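# Hang the wine glass upside down on the rack

## Task

Pick up the wine glass standing on the table and hang it inverted on the rack so that its whole stem sits inside a vacant curl, with the glass in contact only with the wire. The glass must not be thrown or let fall more than about a thumb's length, no glass may tip over while unsupported, and no knock may be as hard as such a fall. The glasses already on the rack must stay hanging straight in their own curls.

## Robot and tools

Robot: two 6-joint arms, left_arm and right_arm, each ending in a parallel two-finger gripper with a wrist camera. The fingers point along the gripper's +z axis and close along its y axis. end_effector_position is the spot between the finger pads, roughly 1 cm short of the tips.

Frames: the scene frame has its origin at table-top height, midway between the arms, a little behind the table's near edge; +z is up, +x points out over the table, and left_arm sits on the +y side. left_arm's base is near (-0.001, +0.292, 0) m and right_arm's near (+0.008, -0.324, -0.008) m, both almost unrotated. Every hand pose, velocity, target and offset an arm reports or receives is in that arm's own base frame; fixed cameras and the table use the scene frame. Rotations turn about the Hand target's position.

execute_actions(actions, cameras): actions is a list of actions; each action is a list of 1 to 15 rows, one row per 1/30 s step; a short action repeats its last row for the remaining steps. Each row is one flat list of 14 numbers in [-1, 1] covering both arms: dx, dy, dz, rx, ry, rz, opening for left_arm, then the same seven for right_arm. The first six of each arm are an offset, not a pose, measured from that arm's Hand target as it stood when the action began (every row counts from that same start). Scale: 1.0 = 0.6 m for dx, dy, dz and 180 degrees for the rotation vector rx, ry, rz. Opening is absolute: +1 fully open (0.093 m), -1 closed. Sending six zeros re-requests the current Hand target. An empty actions list returns the state plus all camera images.

move(target, speed, blend, opening_speed, grip_force, blocking, cameras): target is one 14-number row laid out as above, or a list of up to 15 such rows, each an offset from the Hand targets at the call's start (not from the previous row). speed is in m/s, 0.002 to 2.9 (default 0.25), one value or one per target; rotation rate is capped at twice that in rad/s. blend, in metres, rounds corners between listed targets; 0 stops at each. opening_speed (0.2 or more, per second on the -1..+1 scale) makes the fingers move gradually. grip_force is newtons per pad, 10 to 50, per arm or shared; it persists, and low values make closing slow. blocking=false returns after about 0.5 s while the move runs on. Paths are straight, do not avoid obstacles or the other arm, and end within 10 s. Route around an arm's own base rather than close past it. The result adds a move: line giving the ending (done, off_target, moving, held, fault) and any limits (paced = pose clipped, held = steps withheld).

wait(seconds 0 to 10): lets time pass with the last commands held. stop(): brakes a running move. zoom_image(camera, region [x0, y0, x1, y1] in pixels, at most 504 by 504) enlarges part of the newest image from cam_head_left, cam_head_right, cam_high, cam_low, cam_left_wrist or cam_right_wrist (each 896x504). read_manual returns licence text only. finished_scene(scene) ends the scene with its integer number; the glass must then stay hung without the robot; call nothing after it.

Results: end_effector_position (m) and end_effector_quat_wxyz per arm in its base frame; Hand target is the last commanded pose after clipping, from which new offsets count; grip_measured is the gripper motor on the -1..+1 scale. Pads meet near -0.94; an object w mm wide reads about -0.94 + 0.0208*w. To grip firmly send roughly 0.24 below that reading; to release send well above it. Keep sending the gripping number while carrying. Readings may sit up to 0.02 high. Joint positions end with the finger opening in metres. Joint torques are noisy and include gravity. A Joint velocities line reads within noise when the arm is still. MOTOR HOT appears at 75 °C; at 90 °C the arm folds and idles, at 100 °C it goes limp, so avoid long stretched holds or pushing into unreachable poses.

Behaviour to expect: the gripper often stops short or sags, especially far out; check its position and tilt after each move and send the remaining distance as a new offset. Orientation commands are clipped to 40 degrees from the current one per step. A blocked arm keeps pushing until you command it back past the gripper.

Avoid: dropping or flinging the glass, fast contact with the rack or other glasses, tipping any glass, knocking objects off the table, grippers or wrist cameras hitting each other, closing one gripper on the other's fingers, wrist-camera cables pressing on things, and hitting the bar, plate or rail near the bases (up to about 3 cm above the table). Approach slowly near contact; a small random push may occasionally nudge loose objects.

Each tool is called after "Request:" as name(argument=value, ...) on one line, values as JSON.

## Session

Request:
execute_actions(actions=[])

Scene clock: 0.00 s.
left_arm: end_effector_position=(+0.3460, +0.0169, +0.2536) grip_measured=+1.000 end_effector_quat_wxyz=(+0.582, -0.016, +0.809, +0.079) | right_arm: end_effector_position=(+0.3049, +0.0342, +0.2729) grip_measured=+1.000 end_effector_quat_wxyz=(+0.533, -0.095, +0.840, -0.044)
Joint positions: left_arm=[-0.041 0.946 0.713 -0.089 -0.186 0.053 0.093] | right_arm=[0.191 0.848 0.872 -0.472 0.144 -0.126 0.093]
Joint velocities: within noise
Joint torques (N m): no reading
Heat: left arm: 45 °C; right arm: 48 °C.
Hand target: left_arm +0.3456, +0.0172, +0.2569; +0.584, -0.017, +0.808, +0.079 | right_arm +0.3059, +0.0347, +0.2845; +0.547, -0.093, +0.831, -0.042
Tool commands: left_gripper/opening=+1.0 right_gripper/opening=+1.0

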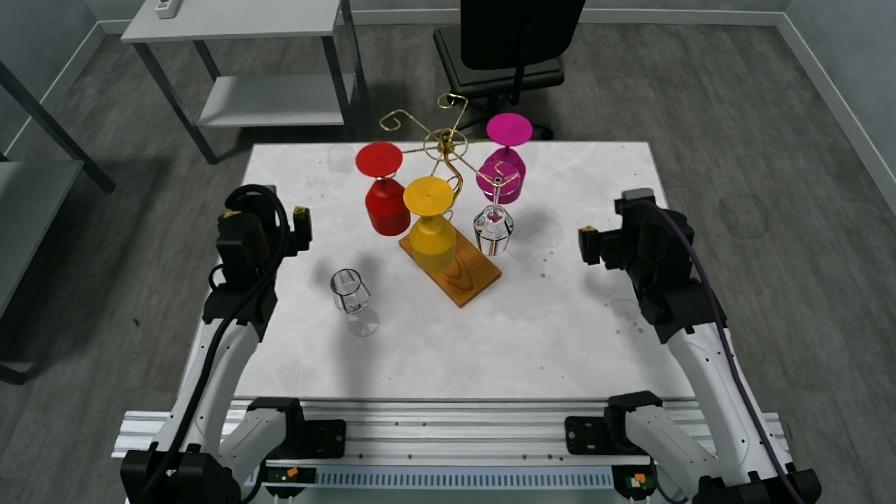

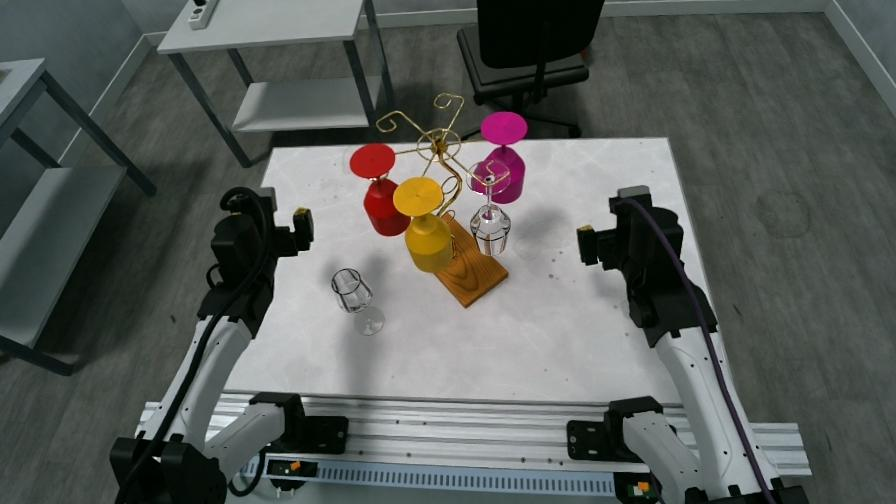

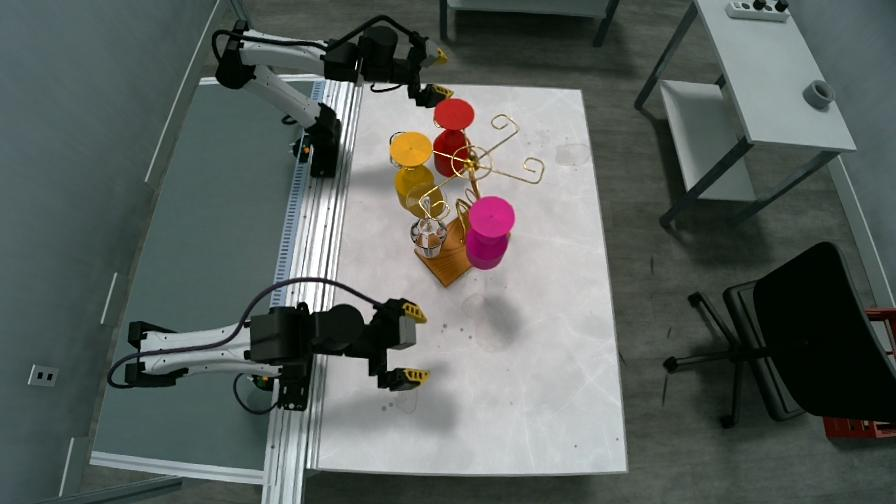

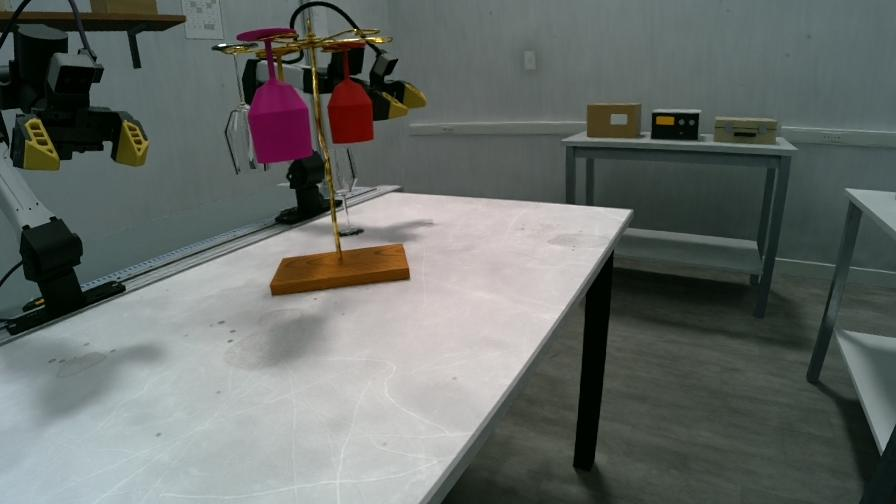

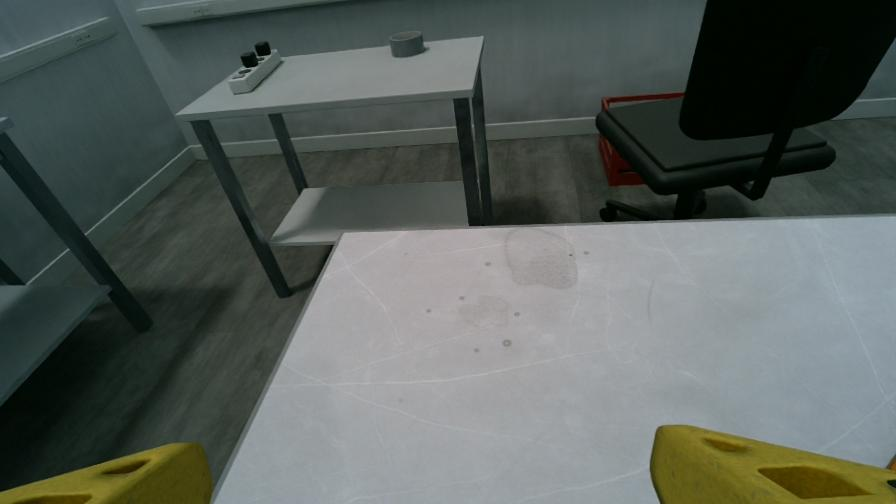

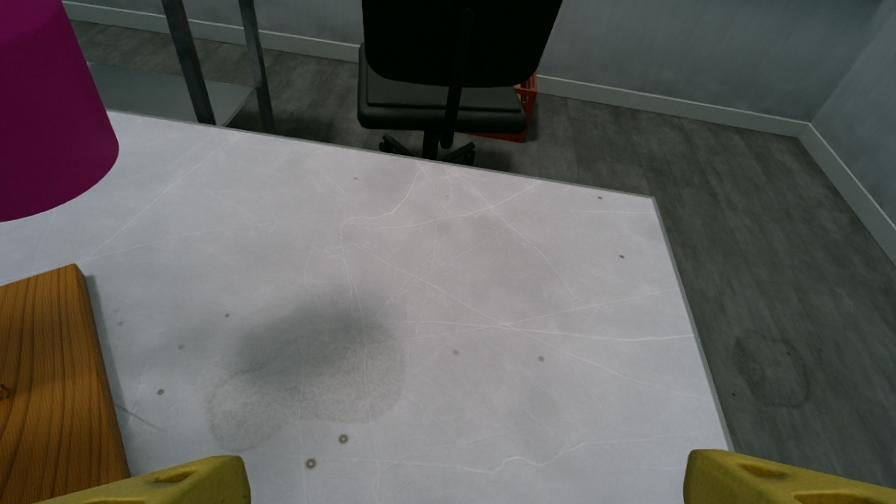

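Request:
zoom_image(camera="cam_head_left", region=[310, 80, 550, 340])

Request:
zoom_image(camera="cam_high", region=[370, 70, 570, 290])

Request:
zoom_image(camera="cam_low", region=[200, 0, 440, 250])

Request:
zoom_image(camera="cam_head_right", region=[310, 80, 550, 340])

Scaled by 1.938 from the camera's 896x504 image, which has a finer 1280x720 frame.

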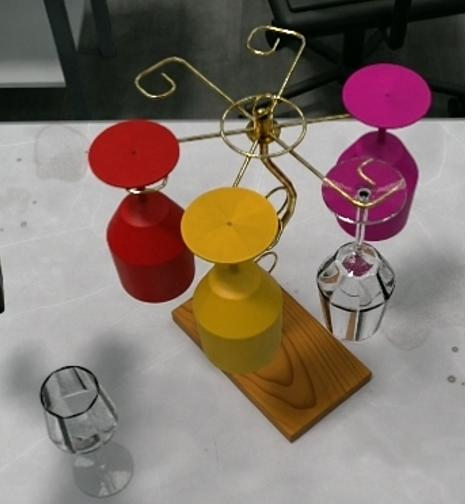

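Scaled by 2.291 from the camera's 896x504 image, which has a finer 1280x720 frame.

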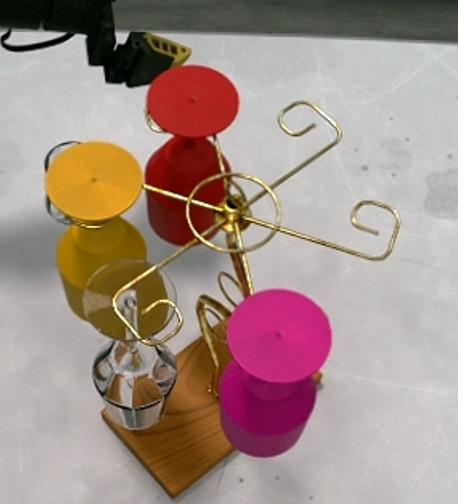

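Scaled by 2.016 from the camera's 896x504 image, which has a finer 1280x720 frame.

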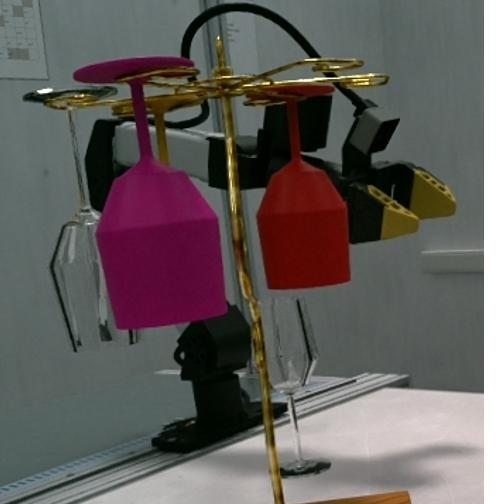

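Scaled by 1.938 from the camera's 896x504 image, which has a finer 1280x720 frame.

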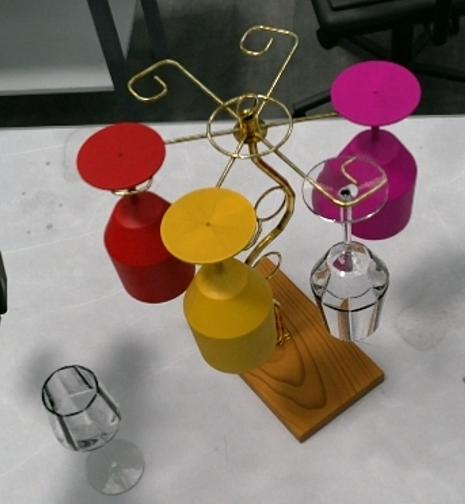

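Request:
move(target=[0.075,0.03,0.2333,0,0,-0.444,1,0,0,0,0,0,0,1], cameras=["all"], speed=0.5)

Scene clock: 5.13 s.
left_arm: end_effector_position=(+0.3896, +0.0345, +0.3976) grip_measured=+1.000 end_effector_quat_wxyz=(+0.582, +0.420, +0.651, -0.247) | right_arm: end_effector_position=(+0.3049, +0.0342, +0.2729) grip_measured=+1.000 end_effector_quat_wxyz=(+0.533, -0.095, +0.840, -0.044)
Joint positions: left_arm=[0.522 1.907 2.248 -1.569 1.356 1.392 0.093] | right_arm=[0.191 0.848 0.872 -0.472 0.144 -0.126 0.093]
Joint torques (N m): left_arm=[-0.4 -6.58 7.97 0.63 0.69 0.01] | right_arm=[0.65 -1.85 9.4 2.3 0.05 0.05]
Heat: left arm: 45 °C; right arm: 50 °C.
Hand target: left_arm +0.3907, +0.0353, +0.3968; +0.498, +0.506, +0.630, -0.314 | right_arm +0.3059, +0.0347, +0.2845; +0.547, -0.093, +0.831, -0.042
Off the commanded pose: left_arm 0.001 m, 16 deg | right_arm 0.012 m, 2 deg.
joint sent to its limit (left arm) — joint 4 (wrist pitch), lower limit. The joint targets are off in orientation, not in position.
move: off_target (left_arm, right_arm)

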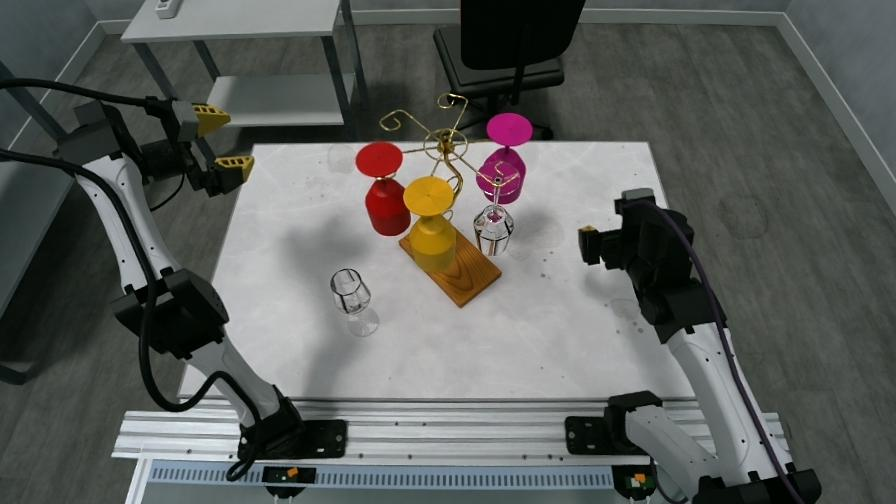

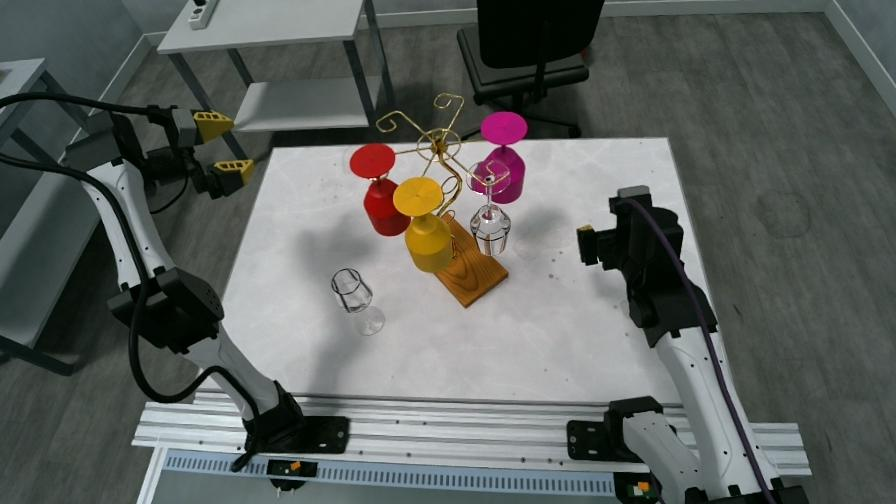

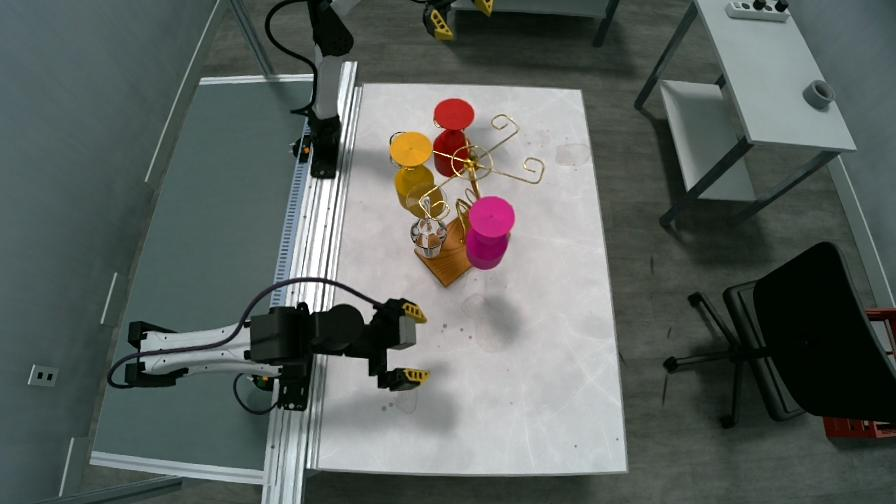

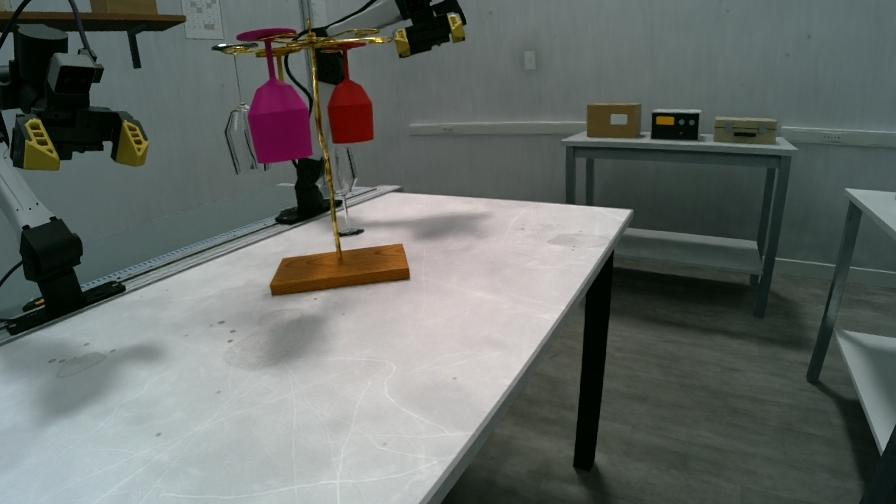

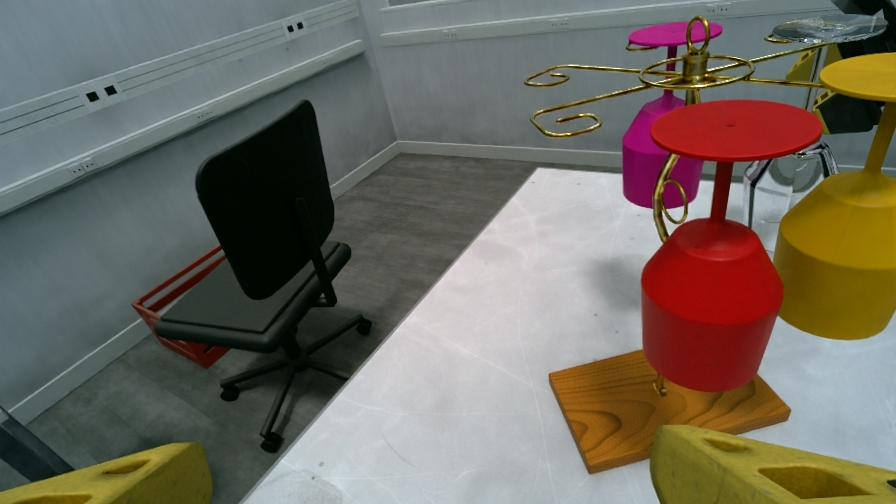

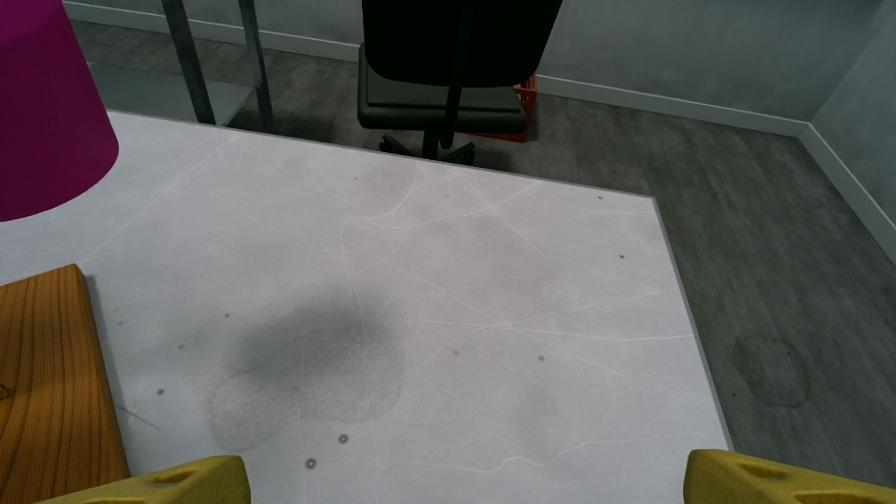

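Request:
move(target=[0.2,0.0,0.0,0,0,0,1,0,0,0,0,0,0,1], cameras=["cam_left_wrist"], speed=0.4)

Request:
zoom_image(camera="cam_left_wrist", region=[400, 0, 896, 280])

Scene clock: 7.57 s.
left_arm: end_effector_position=(+0.5081, +0.0362, +0.3968) grip_measured=+1.000 end_effector_quat_wxyz=(+0.603, +0.414, +0.621, -0.282) | right_arm: end_effector_position=(+0.3049, +0.0342, +0.2729) grip_measured=+1.000 end_effector_quat_wxyz=(+0.533, -0.095, +0.840, -0.044)
Joint positions: left_arm=[0.402 2.373 2.849 -1.154 1.387 0.819 0.093] | right_arm=[0.191 0.848 0.872 -0.472 0.144 -0.126 0.093]
Joint torques (N m): left_arm=[-0.64 -9.73 7.8 1.4 0.61 -0.25] | right_arm=[0.62 -1.85 9.4 2.3 0.03 0.06]
Heat: left arm: 46 °C; right arm: 51 °C.
Hand target: left_arm +0.5107, +0.0354, +0.3968; +0.498, +0.506, +0.630, -0.314 | right_arm +0.3059, +0.0347, +0.2845; +0.547, -0.093, +0.831, -0.042
Off the commanded pose: left_arm 0.003 m, 16 deg | right_arm 0.012 m, 2 deg.
elbow stopped short (left arm): the move would have taken joint 3 (elbow) straighter than the controller allows.
move: off_target (left_arm, right_arm)
Images, in order (width x height): cam_left_wrist 896x504.

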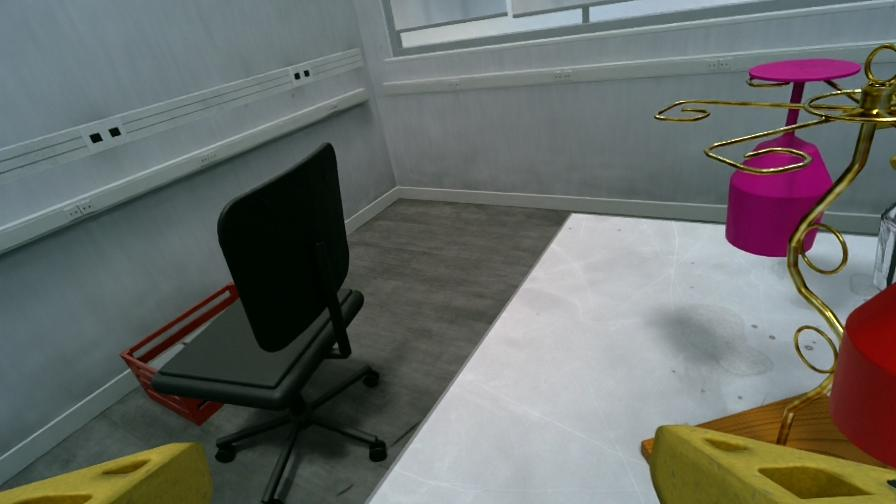

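Scaled by 1.016 from the camera's 896x504 image, which has a finer 1280x720 frame.

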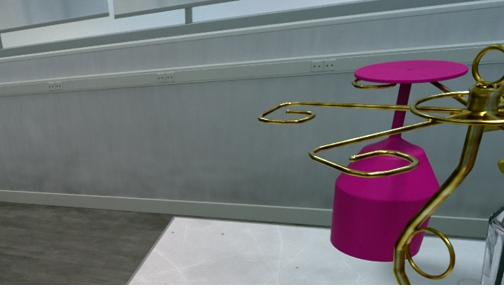

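Request:
move(target=[-0.168,-0.342,0.0887,0.0347,0.0686,0.2138,1,0,0,0,0,0,0,1], cameras=["cam_left_wrist"], speed=0.4)

Request:
zoom_image(camera="cam_left_wrist", region=[300, 100, 804, 504])

Scene clock: 11.03 s.
left_arm: end_effector_position=(+0.4159, -0.1691, +0.4409) grip_measured=+1.000 end_effector_quat_wxyz=(+0.465, +0.261, +0.832, -0.152) | right_arm: end_effector_position=(+0.3049, +0.0342, +0.2729) grip_measured=+1.000 end_effector_quat_wxyz=(+0.533, -0.095, +0.840, -0.044)
Joint positions: left_arm=[-0.279 1.881 2.584 -1.278 0.289 0.172 0.093] | right_arm=[0.191 0.848 0.872 -0.472 0.144 -0.126 0.093]
Joint torques (N m): left_arm=[-1.26 -8.79 5.01 2.01 0.01 -0.2] | right_arm=[0.65 -1.89 9.37 2.29 0.05 0.05]
Heat: left arm: 48 °C; right arm: 51 °C.
Hand target: left_arm +0.4098, -0.1699, +0.4501; +0.477, +0.260, +0.826, -0.150 | right_arm +0.3059, +0.0347, +0.2845; +0.547, -0.093, +0.831, -0.042
Off the commanded pose: left_arm 0.011 m, 2 deg | right_arm 0.012 m, 2 deg.
move: off_target (left_arm, right_arm)
Images, in order (width x height): cam_left_wrist 896x504.

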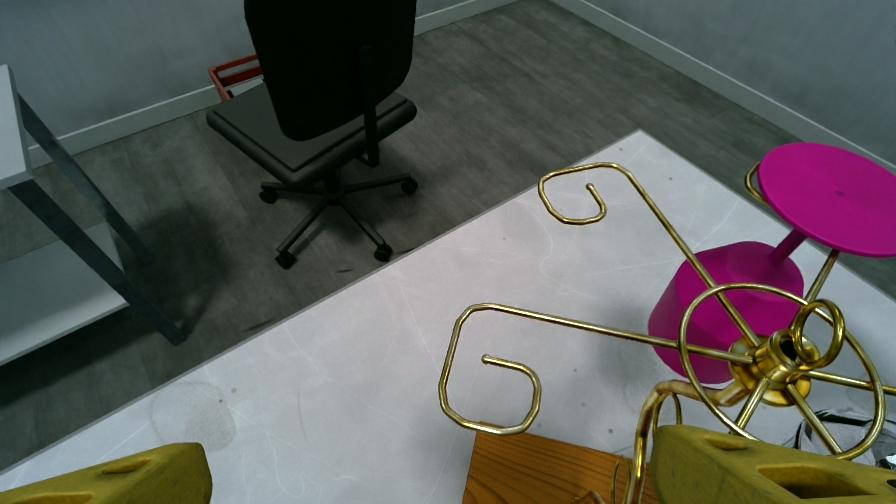

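Scaled by 1.000.

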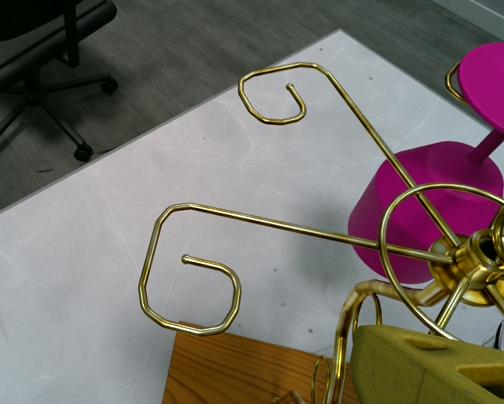

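Request:
execute_actions(actions=[])

Request:
zoom_image(camera="cam_head_left", region=[320, 60, 560, 260])

Request:
zoom_image(camera="cam_high", region=[370, 50, 610, 250])

Request:
zoom_image(camera="cam_low", region=[200, 0, 440, 200])

Scene clock: 11.73 s.
left_arm: end_effector_position=(+0.4160, -0.1691, +0.4411) grip_measured=+1.000 end_effector_quat_wxyz=(+0.465, +0.261, +0.832, -0.152) | right_arm: end_effector_position=(+0.3049, +0.0342, +0.2729) grip_measured=+1.000 end_effector_quat_wxyz=(+0.533, -0.095, +0.840, -0.044)
Joint positions: left_arm=[-0.279 1.881 2.584 -1.277 0.289 0.172 0.093] | right_arm=[0.191 0.848 0.872 -0.472 0.144 -0.126 0.093]
Joint velocities: within noise
Joint torques (N m): left_arm=[-1.22 -8.75 4.96 2 0.05 -0.22] | right_arm=[0.69 -1.87 9.37 2.29 0.02 0.04]
Heat: left arm: 48 °C; right arm: 52 °C.
Hand target: left_arm +0.4098, -0.1699, +0.4501; +0.477, +0.260, +0.826, -0.150 | right_arm +0.3059, +0.0347, +0.2845; +0.547, -0.093, +0.831, -0.042
Tool commands: left_gripper/opening=+1.0 right_gripper/opening=+1.0
Off the commanded pose: left_arm 0.011 m, 1 deg | right_arm 0.012 m, 2 deg.

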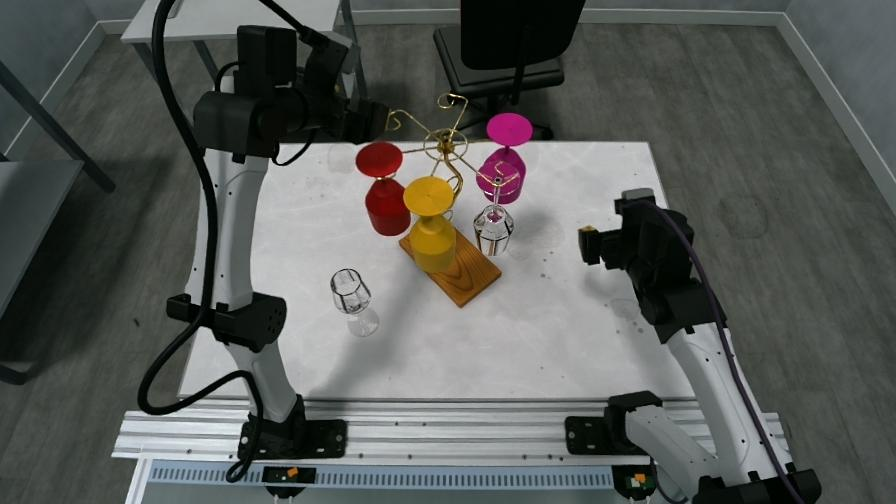

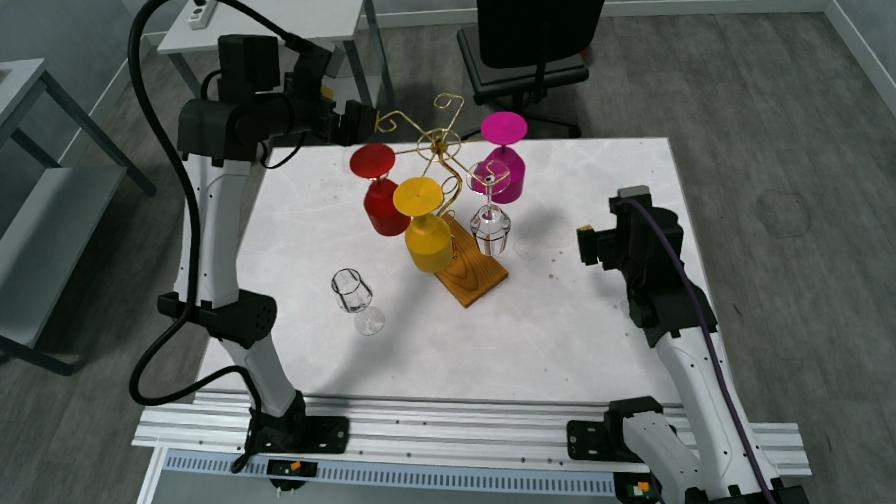

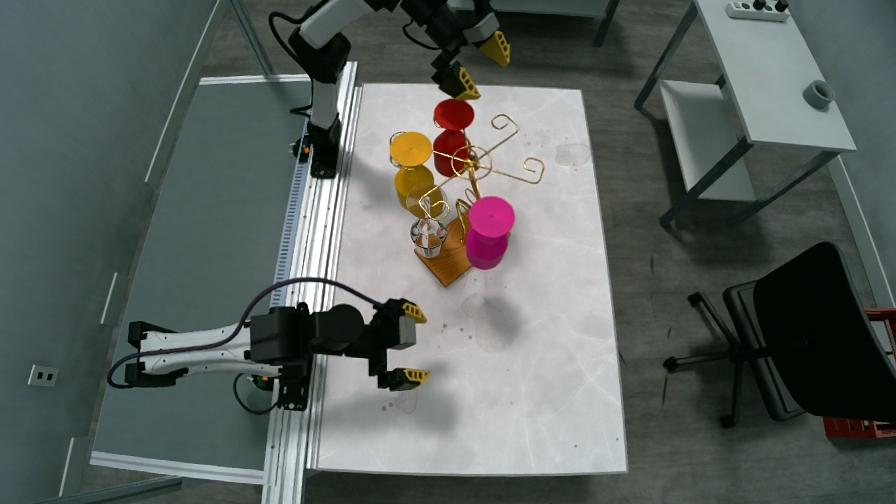

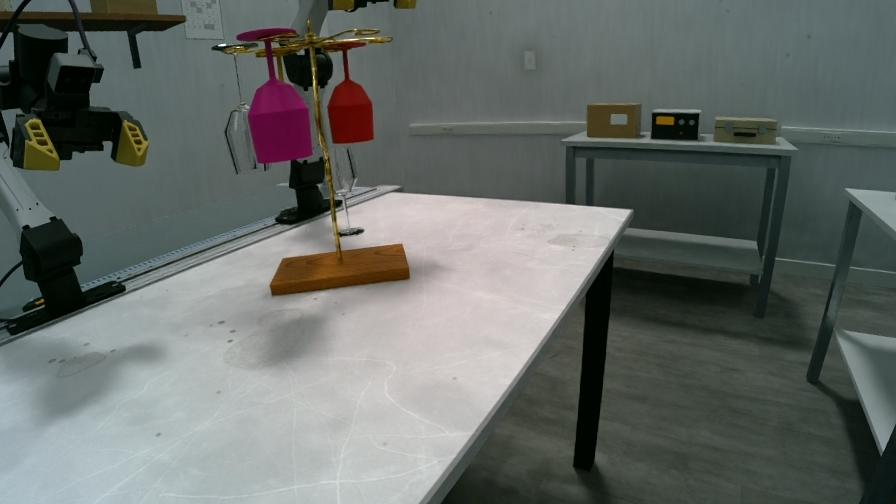

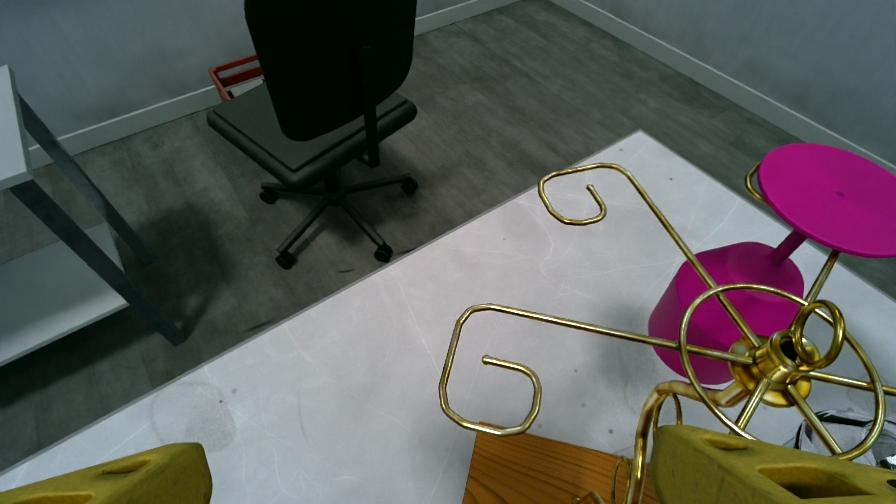

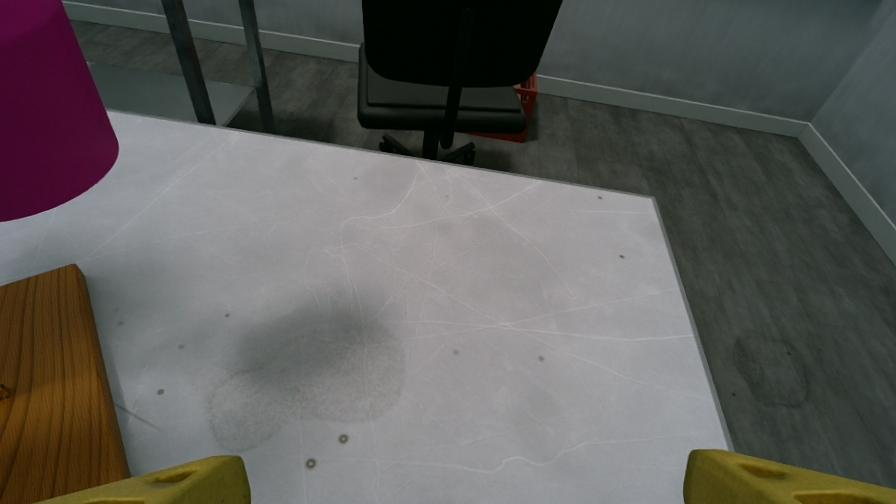

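Scaled by 2.100 from the camera's 896x504 image, which has a finer 1280x720 frame.

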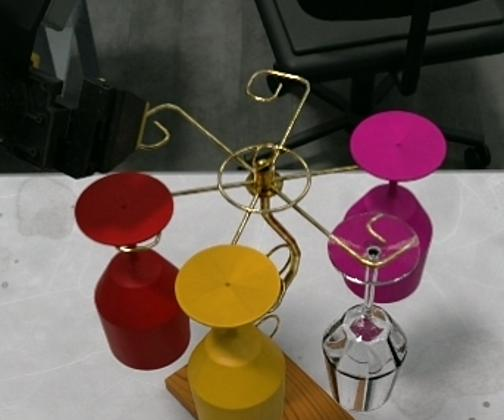

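Scaled by 2.100 from the camera's 896x504 image, which has a finer 1280x720 frame.

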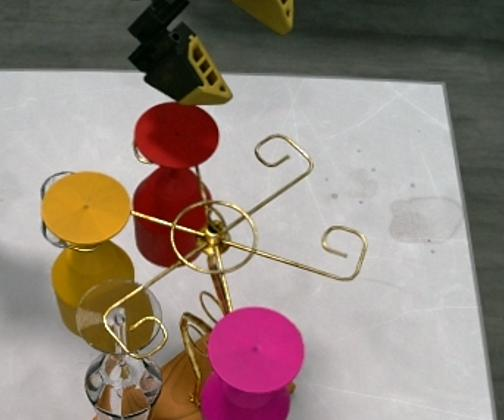

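Scaled by 2.100 from the camera's 896x504 image, which has a finer 1280x720 frame.

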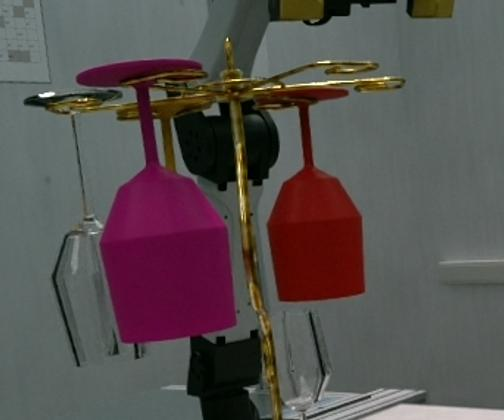

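Request:
move(target=[[-0.08,0.28,0.0,-0.06,-0.03,-0.15,1,0,0,0,0,0,0,1],[-0.14,0.4165,-0.25,-0.1281,-0.0667,-0.3012,1,0,0,0,0,0,0,1],[-0.283,0.383,-0.5168,-0.1281,-0.0667,-0.3012,1,0,0,0,0,0,0,1]], blend=[0.04,0.04,0], cameras=["all"], speed=0.35)

Scene clock: 16.87 s.
left_arm: end_effector_position=(+0.2383, +0.0583, +0.1391) grip_measured=+1.000 end_effector_quat_wxyz=(+0.386, +0.399, +0.769, -0.318) | right_arm: end_effector_position=(+0.3049, +0.0342, +0.2729) grip_measured=+1.000 end_effector_quat_wxyz=(+0.533, -0.095, +0.840, -0.044)
Joint positions: left_arm=[0.816 1.763 1.164 -1.58 0.916 2.08 0.093] | right_arm=[0.191 0.848 0.872 -0.472 0.144 -0.126 0.093]
Joint torques (N m): left_arm=[-0.94 -5.27 7.17 -0.77 0.52 0.01] | right_arm=[0.66 -1.88 9.4 2.31 0.04 0.04]
Heat: left arm: 49 °C; right arm: 52 °C.
Hand target: left_arm +0.2399, +0.0598, +0.1400; +0.477, +0.522, +0.521, -0.478 | right_arm +0.3059, +0.0347, +0.2845; +0.547, -0.093, +0.831, -0.042
Off the commanded pose: left_arm 0.002 m, 38 deg | right_arm 0.012 m, 2 deg.
joint sent to its limit (left arm) — joint 4 (wrist pitch), lower limit; joint 6 (wrist roll), upper limit. The joint targets are off in orientation, not in position.
move: off_target (left_arm, right_arm); limits=paced

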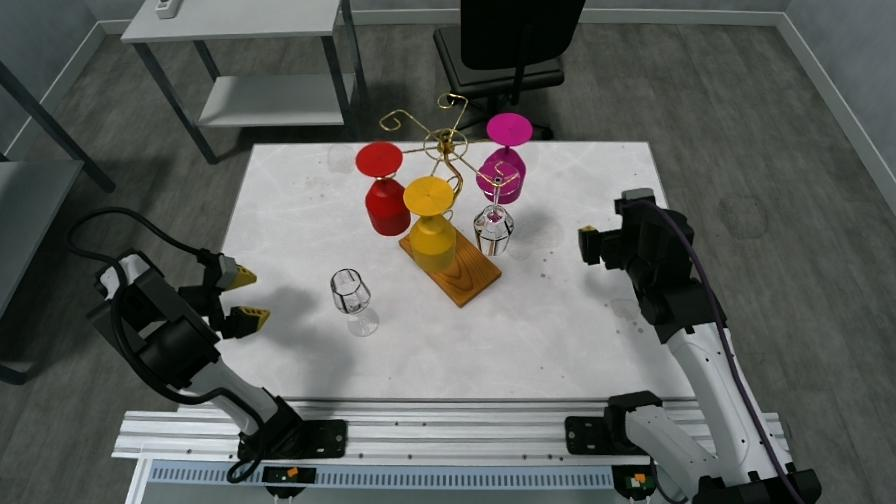

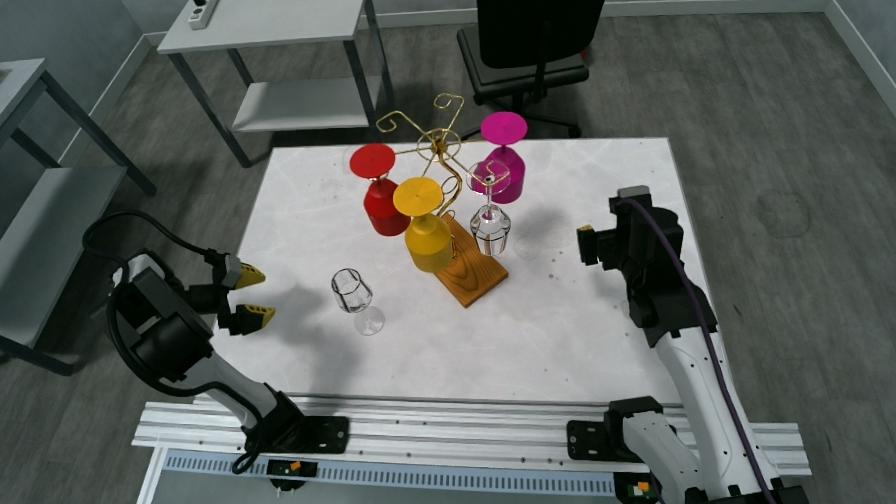

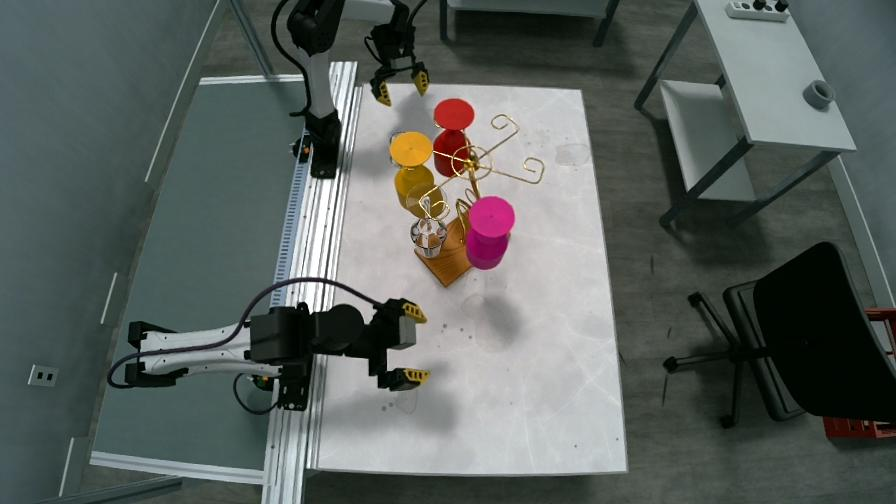

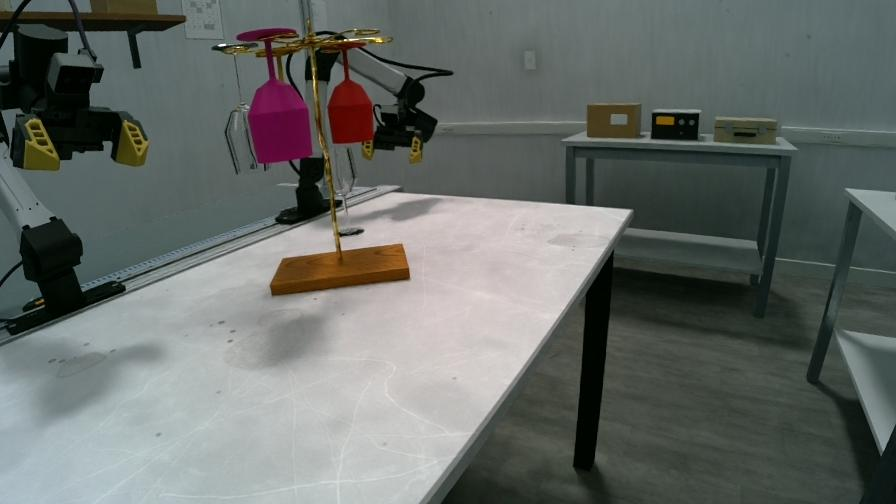

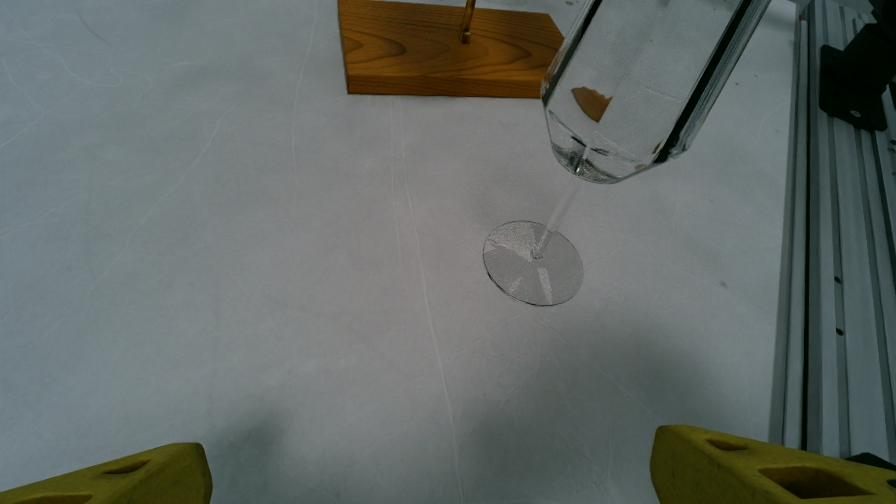

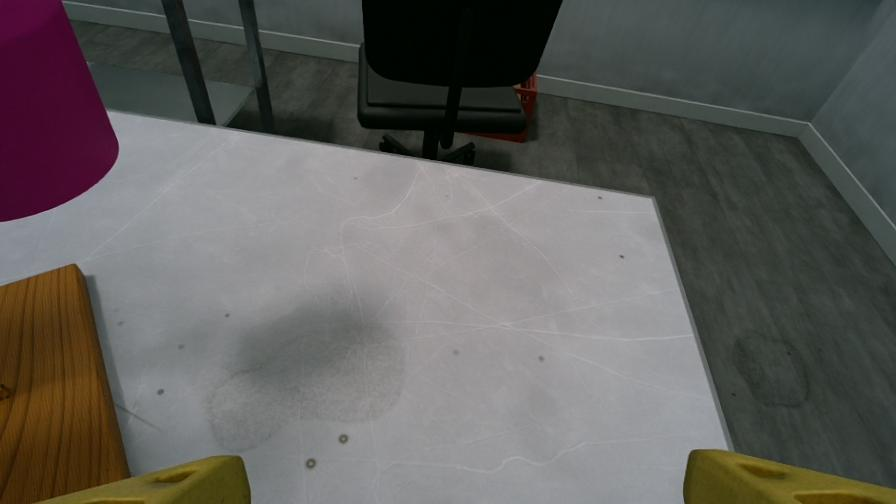

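Request:
move(target=[[0.1,-0.05,0.267,0.2385,0.238,0.4586,1,0,0,0,0,0,0,1],[0,-0.2913,0.2167,0.4202,0.257,0.2817,1,0,0,0,0,0,0,1]], blend=[0.04,0], cameras=["cam_head_left","cam_high","cam_left_wrist"], speed=0.4)

Scene clock: 24.60 s.
left_arm: end_effector_position=(+0.2466, -0.1160, +0.2702) grip_measured=+1.000 end_effector_quat_wxyz=(+0.142, +0.233, +0.962, -0.028) | right_arm: end_effector_position=(+0.3049, +0.0342, +0.2729) grip_measured=+1.000 end_effector_quat_wxyz=(+0.533, -0.095, +0.840, -0.044)
Joint positions: left_arm=[-0.442 1.438 1.727 -1.568 -0.004 0.033 0.093] | right_arm=[0.191 0.848 0.872 -0.472 0.144 -0.126 0.093]
Joint torques (N m): left_arm=[-0.91 -4.77 5.78 0.78 0.02 -0.22] | right_arm=[0.62 -1.89 9.35 2.29 0.04 0.04]
Heat: left arm: 49 °C; right arm: 53 °C.
Hand target: left_arm +0.2399, -0.1150, +0.2701; +0.001, +0.233, +0.972, +0.000 | right_arm +0.3059, +0.0347, +0.2845; +0.547, -0.093, +0.831, -0.042
Off the commanded pose: left_arm 0.007 m, 17 deg | right_arm 0.012 m, 2 deg.
joint sent to its limit (left arm) — joint 4 (wrist pitch), lower limit. The joint targets are off in orientation, not in position.
move: off_target (left_arm, right_arm)
Images, in order (width x height): cam_head_left 896x504, cam_high 896x504, cam_left_wrist 896x504.

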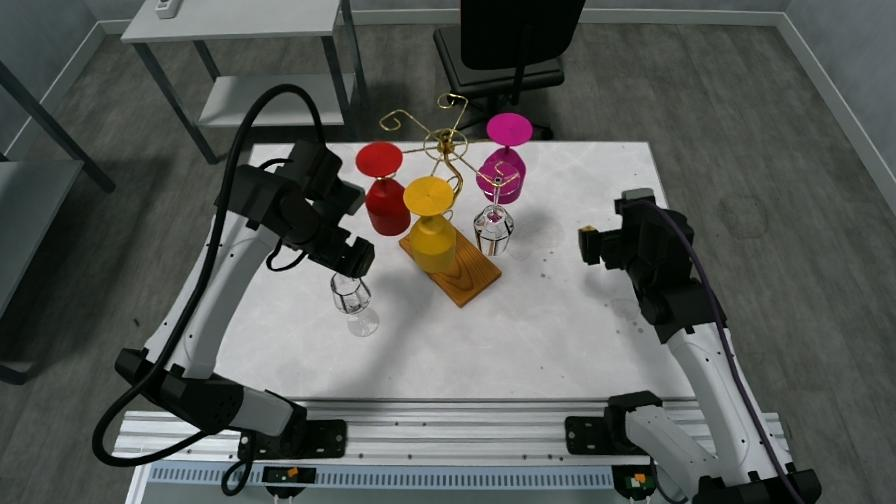

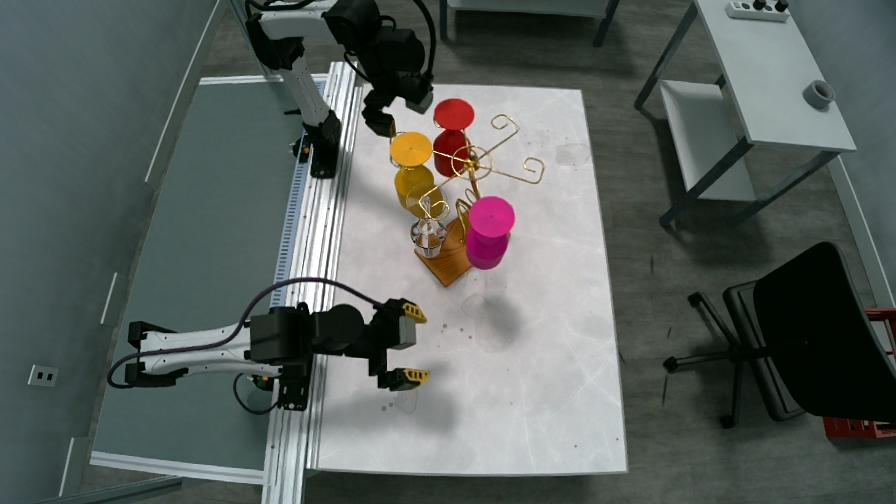

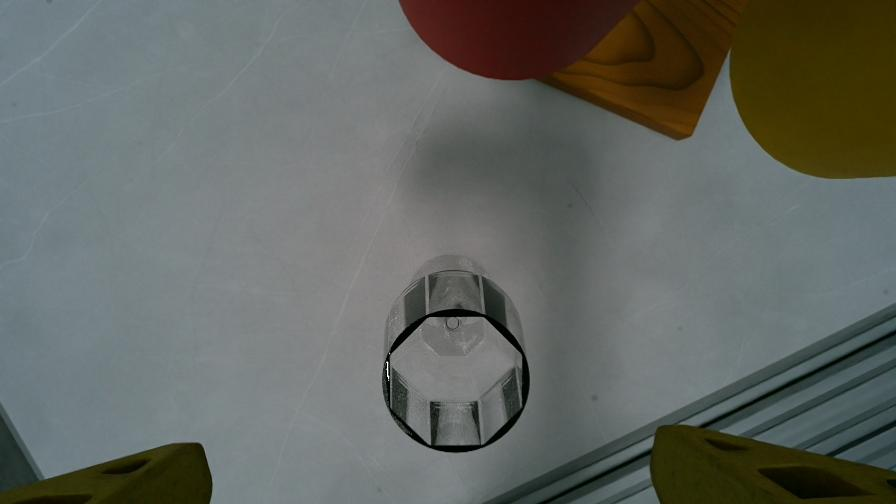

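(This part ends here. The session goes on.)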